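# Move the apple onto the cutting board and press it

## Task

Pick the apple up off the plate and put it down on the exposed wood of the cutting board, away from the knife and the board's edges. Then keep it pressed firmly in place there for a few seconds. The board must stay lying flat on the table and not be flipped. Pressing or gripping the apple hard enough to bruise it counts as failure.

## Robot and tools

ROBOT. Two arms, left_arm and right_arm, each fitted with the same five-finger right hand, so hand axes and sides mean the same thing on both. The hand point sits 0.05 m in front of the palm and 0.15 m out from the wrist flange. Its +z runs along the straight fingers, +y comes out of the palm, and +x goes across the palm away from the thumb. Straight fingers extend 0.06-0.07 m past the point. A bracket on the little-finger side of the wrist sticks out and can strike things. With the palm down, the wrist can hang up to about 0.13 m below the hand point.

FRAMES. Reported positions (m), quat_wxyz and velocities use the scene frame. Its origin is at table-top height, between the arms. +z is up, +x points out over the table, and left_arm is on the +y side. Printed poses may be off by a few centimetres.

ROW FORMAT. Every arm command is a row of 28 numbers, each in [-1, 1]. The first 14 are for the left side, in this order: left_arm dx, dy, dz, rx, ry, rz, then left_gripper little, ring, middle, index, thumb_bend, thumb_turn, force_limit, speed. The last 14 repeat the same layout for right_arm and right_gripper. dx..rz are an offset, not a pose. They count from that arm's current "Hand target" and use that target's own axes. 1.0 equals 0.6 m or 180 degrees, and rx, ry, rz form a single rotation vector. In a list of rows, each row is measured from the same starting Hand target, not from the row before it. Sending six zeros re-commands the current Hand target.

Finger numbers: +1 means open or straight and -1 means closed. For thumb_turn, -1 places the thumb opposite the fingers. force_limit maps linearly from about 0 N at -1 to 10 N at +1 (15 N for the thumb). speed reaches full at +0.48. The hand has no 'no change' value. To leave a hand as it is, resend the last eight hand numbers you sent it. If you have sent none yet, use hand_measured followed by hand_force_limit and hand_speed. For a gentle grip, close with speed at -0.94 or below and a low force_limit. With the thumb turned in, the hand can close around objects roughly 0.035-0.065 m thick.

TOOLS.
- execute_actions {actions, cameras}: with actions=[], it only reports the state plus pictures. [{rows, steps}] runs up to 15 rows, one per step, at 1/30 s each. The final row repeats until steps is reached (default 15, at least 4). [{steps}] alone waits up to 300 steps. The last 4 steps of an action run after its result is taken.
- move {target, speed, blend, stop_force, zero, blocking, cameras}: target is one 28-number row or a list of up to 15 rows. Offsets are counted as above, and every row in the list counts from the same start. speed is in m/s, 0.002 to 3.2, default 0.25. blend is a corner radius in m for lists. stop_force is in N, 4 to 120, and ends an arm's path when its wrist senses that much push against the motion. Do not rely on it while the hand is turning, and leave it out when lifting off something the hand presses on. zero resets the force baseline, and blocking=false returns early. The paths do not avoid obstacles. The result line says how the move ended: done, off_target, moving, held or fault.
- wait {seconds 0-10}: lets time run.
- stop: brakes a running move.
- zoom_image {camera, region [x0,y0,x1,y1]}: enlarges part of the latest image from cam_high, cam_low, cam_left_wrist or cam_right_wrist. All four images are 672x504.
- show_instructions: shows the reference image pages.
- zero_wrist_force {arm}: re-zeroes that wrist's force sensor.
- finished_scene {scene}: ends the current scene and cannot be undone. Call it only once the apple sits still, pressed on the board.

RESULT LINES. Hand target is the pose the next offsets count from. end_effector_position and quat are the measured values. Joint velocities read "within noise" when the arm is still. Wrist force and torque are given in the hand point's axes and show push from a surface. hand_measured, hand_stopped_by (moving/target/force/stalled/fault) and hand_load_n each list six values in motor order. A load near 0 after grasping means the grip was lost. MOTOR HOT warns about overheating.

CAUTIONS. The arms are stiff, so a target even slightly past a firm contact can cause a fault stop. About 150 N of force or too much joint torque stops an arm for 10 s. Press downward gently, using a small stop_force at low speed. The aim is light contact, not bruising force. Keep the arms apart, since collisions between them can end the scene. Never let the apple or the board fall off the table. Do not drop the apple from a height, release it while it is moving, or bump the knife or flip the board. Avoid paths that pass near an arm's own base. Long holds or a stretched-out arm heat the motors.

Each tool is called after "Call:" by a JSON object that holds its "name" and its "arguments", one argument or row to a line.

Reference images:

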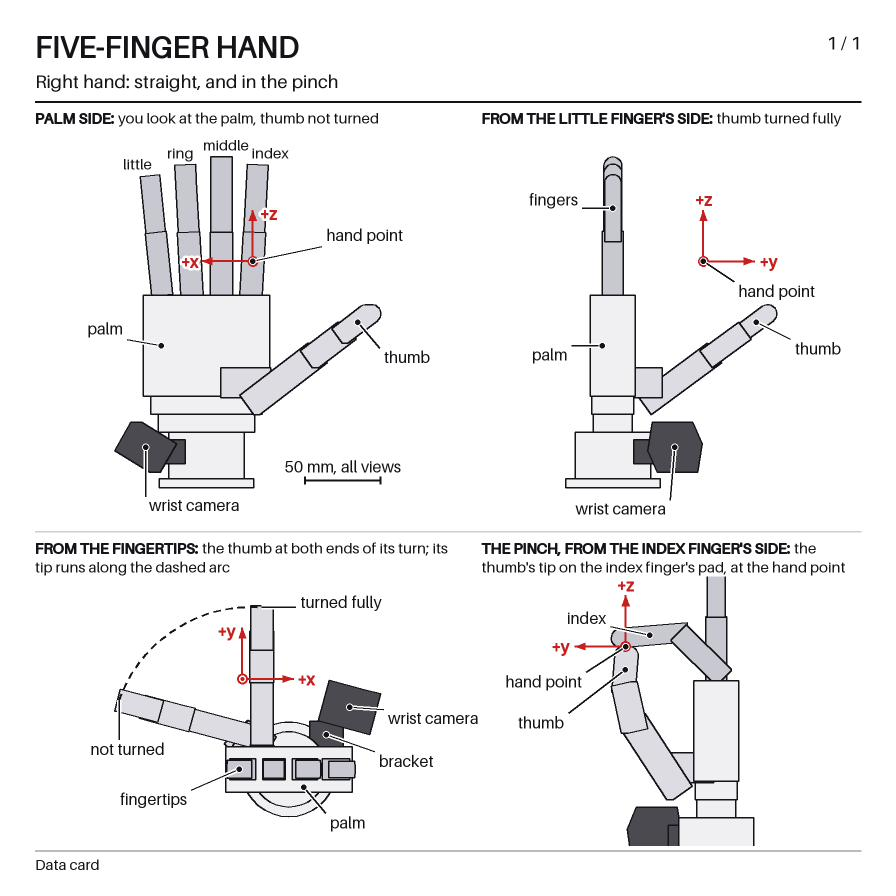

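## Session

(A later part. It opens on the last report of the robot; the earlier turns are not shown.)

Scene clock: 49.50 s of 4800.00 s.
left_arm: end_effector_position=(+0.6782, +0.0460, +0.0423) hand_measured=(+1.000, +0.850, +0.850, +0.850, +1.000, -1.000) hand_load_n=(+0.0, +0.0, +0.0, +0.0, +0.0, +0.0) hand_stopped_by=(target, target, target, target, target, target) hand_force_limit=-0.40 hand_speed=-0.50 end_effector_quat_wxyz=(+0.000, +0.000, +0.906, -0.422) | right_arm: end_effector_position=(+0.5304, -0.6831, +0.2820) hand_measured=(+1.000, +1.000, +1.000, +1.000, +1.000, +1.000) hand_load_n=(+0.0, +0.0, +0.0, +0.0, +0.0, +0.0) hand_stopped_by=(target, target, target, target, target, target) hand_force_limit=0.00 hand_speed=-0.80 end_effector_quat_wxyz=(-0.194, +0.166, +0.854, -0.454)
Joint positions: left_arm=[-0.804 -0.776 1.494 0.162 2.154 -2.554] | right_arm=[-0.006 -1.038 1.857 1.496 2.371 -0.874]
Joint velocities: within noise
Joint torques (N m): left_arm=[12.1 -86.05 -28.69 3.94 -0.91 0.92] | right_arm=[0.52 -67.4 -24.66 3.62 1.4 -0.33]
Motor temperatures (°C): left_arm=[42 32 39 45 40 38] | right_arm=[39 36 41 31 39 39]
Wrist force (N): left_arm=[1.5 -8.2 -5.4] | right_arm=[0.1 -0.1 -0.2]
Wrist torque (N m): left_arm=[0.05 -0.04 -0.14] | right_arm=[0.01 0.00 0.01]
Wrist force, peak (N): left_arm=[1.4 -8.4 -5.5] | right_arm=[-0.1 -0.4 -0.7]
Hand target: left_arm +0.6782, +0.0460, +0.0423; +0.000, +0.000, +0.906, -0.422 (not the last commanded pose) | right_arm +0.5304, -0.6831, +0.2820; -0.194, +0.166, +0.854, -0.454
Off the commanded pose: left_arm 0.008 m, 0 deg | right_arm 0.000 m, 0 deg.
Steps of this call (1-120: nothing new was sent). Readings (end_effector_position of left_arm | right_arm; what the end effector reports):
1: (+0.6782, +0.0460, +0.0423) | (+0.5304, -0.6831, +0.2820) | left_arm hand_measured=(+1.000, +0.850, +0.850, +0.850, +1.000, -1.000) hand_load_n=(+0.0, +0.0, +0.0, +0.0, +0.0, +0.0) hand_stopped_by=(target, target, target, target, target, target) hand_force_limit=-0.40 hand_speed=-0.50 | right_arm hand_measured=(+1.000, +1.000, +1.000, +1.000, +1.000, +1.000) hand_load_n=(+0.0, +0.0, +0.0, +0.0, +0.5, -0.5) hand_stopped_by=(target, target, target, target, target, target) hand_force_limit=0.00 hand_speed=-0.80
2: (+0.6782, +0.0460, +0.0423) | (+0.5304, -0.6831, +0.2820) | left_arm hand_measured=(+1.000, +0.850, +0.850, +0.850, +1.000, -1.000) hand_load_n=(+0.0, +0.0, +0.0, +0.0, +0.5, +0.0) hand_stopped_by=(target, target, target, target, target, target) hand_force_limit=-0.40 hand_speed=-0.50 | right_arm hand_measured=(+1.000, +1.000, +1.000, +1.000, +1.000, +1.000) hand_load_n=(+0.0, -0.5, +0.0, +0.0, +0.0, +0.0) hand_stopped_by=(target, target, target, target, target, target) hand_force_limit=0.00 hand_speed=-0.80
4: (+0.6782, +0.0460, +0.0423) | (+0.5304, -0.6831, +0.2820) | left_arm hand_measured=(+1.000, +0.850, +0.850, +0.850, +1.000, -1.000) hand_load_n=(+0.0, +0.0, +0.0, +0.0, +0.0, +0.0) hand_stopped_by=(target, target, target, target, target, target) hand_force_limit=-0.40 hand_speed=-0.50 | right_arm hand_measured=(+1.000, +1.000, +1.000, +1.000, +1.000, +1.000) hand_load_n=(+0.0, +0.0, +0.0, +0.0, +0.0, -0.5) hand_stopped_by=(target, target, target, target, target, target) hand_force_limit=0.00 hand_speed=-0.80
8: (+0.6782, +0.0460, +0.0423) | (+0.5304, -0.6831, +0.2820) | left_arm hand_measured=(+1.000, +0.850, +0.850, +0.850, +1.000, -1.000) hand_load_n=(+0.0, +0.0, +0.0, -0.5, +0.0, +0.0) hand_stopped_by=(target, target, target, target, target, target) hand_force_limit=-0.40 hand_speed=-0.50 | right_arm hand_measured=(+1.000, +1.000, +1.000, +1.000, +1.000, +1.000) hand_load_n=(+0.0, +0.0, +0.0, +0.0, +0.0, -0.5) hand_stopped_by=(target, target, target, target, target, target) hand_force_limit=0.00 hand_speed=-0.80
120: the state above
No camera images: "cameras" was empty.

Call:
{"name": "move", "arguments": {
  "target": [
    [0,-0.0383,-0.0322,0,0,0,1,1,1,1,1,-1,-0.4,-0.5,0,0,0,0,0,0,1,1,1,1,1,1,0,-0.8],
    [0,-0.19,-0.161,0,0,0,1,1,1,1,1,-1,-0.4,-0.5,0,0,0,0,0,0,1,1,1,1,1,1,0,-0.8]
  ],
  "speed": [0.05,0.2],
  "blend": [0.01,0]
}}

Call:
{"name": "zoom_image", "arguments": {
  "camera": "cam_high",
  "region": [230, 180, 400, 300]
}}

Scene clock: 51.33 s of 4800.00 s.
left_arm: end_effector_position=(+0.6782, +0.0466, +0.1917) hand_measured=(+1.000, +1.000, +1.000, +1.000, +1.000, -1.000) hand_load_n=(+0.0, +0.0, +0.0, +0.0, +0.0, +0.0) hand_stopped_by=(target, target, target, target, target, target) hand_force_limit=-0.40 hand_speed=-0.50 end_effector_quat_wxyz=(+0.000, +0.000, +0.906, -0.422) | right_arm: end_effector_position=(+0.5304, -0.6831, +0.2820) hand_measured=(+1.000, +1.000, +1.000, +1.000, +1.000, +1.000) hand_load_n=(+0.0, +0.0, +0.0, +0.0, -0.5, +0.0) hand_stopped_by=(target, target, target, target, target, target) hand_force_limit=0.00 hand_speed=-0.80 end_effector_quat_wxyz=(-0.194, +0.166, +0.854, -0.454)
Joint positions: left_arm=[-0.804 -0.919 1.44 0.359 2.155 -2.554] | right_arm=[-0.006 -1.038 1.857 1.496 2.371 -0.874]
Joint velocities: within noise
Joint torques (N m): left_arm=[12.61 -86.14 -27.47 0.21 3.03 1.44] | right_arm=[2.68 -68.53 -24.99 3.84 1.13 -0.52]
Motor temperatures (°C): left_arm=[42 32 39 45 40 38] | right_arm=[39 36 41 31 39 39]
Wrist force (N): left_arm=[1.1 0.0 0.6] | right_arm=[-0.1 -0.1 -0.1]
Wrist torque (N m): left_arm=[-0.04 -0.20 0.00] | right_arm=[-0.01 0.02 -0.01]
Wrist force, peak (N): left_arm=[1.8 -8.1 -5.2] | right_arm=[0.0 -0.1 -0.8]
Hand target: left_arm +0.6782, +0.0467, +0.1918; +0.000, +0.000, +0.906, -0.422 | right_arm +0.5304, -0.6831, +0.2820; -0.194, +0.166, +0.854, -0.454
Off the commanded pose: left_arm 0.000 m, 0 deg | right_arm 0.000 m, 0 deg.
Kept back: nothing.
move: done
camera_calibration:
cam_left_wrist: T_world_to_cam=[[-0.286035, 0.601813, -0.745658, 0.313483], [0.80413, 0.573953, 0.154767, -0.605779], [0.521113, -0.555337, -0.648106, -0.0921513], [0, 0, 0, 1]] pos_world=[0.624813, 0.107856, 0.267782]

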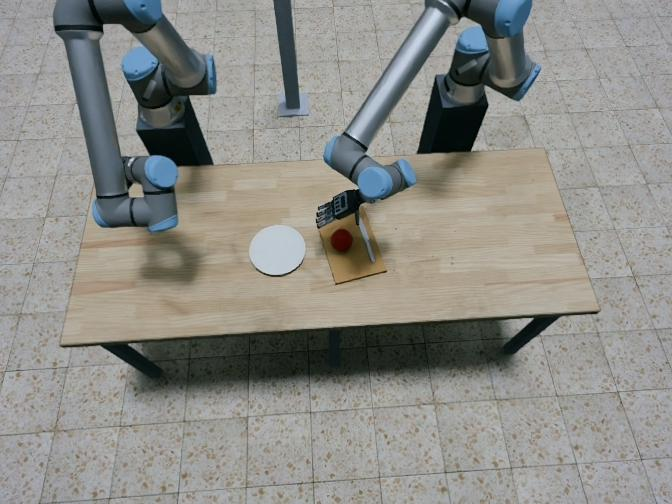

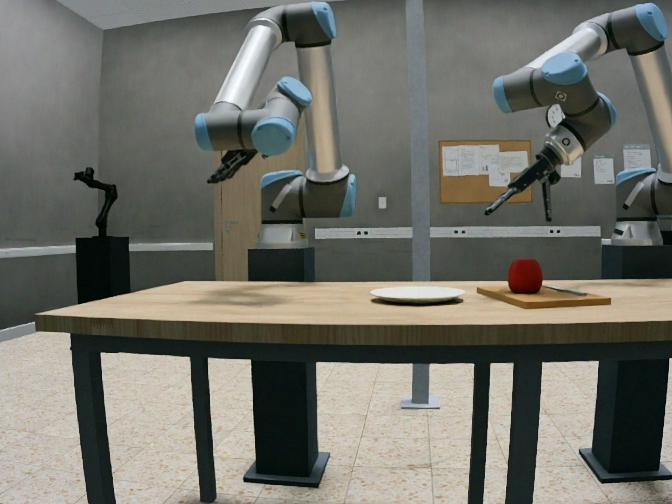

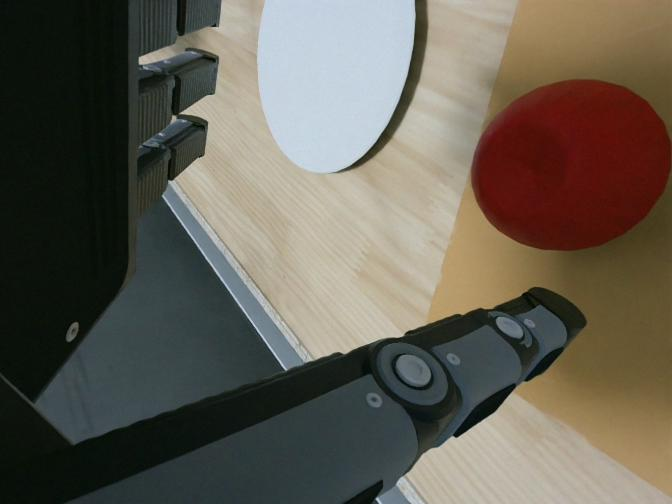

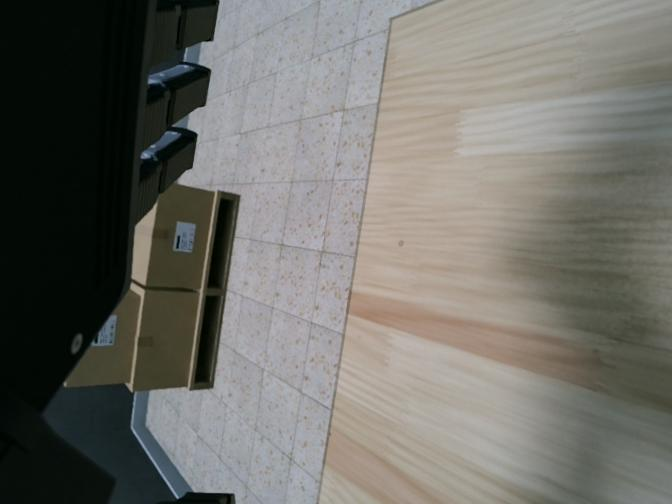

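Scaled by 2.965 from the camera's 672x504 image, which has a finer 960x720 frame.

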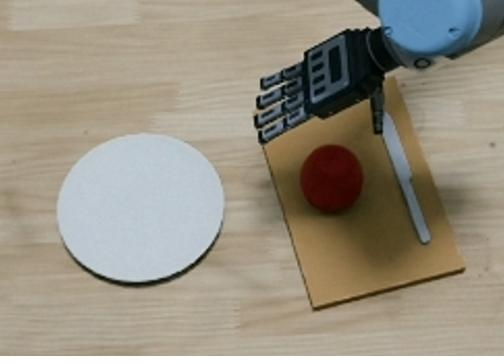

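Good.

Call:
{"name": "finished_scene", "arguments": {
  "scene": 1
}}

The scene is finished: the task was done.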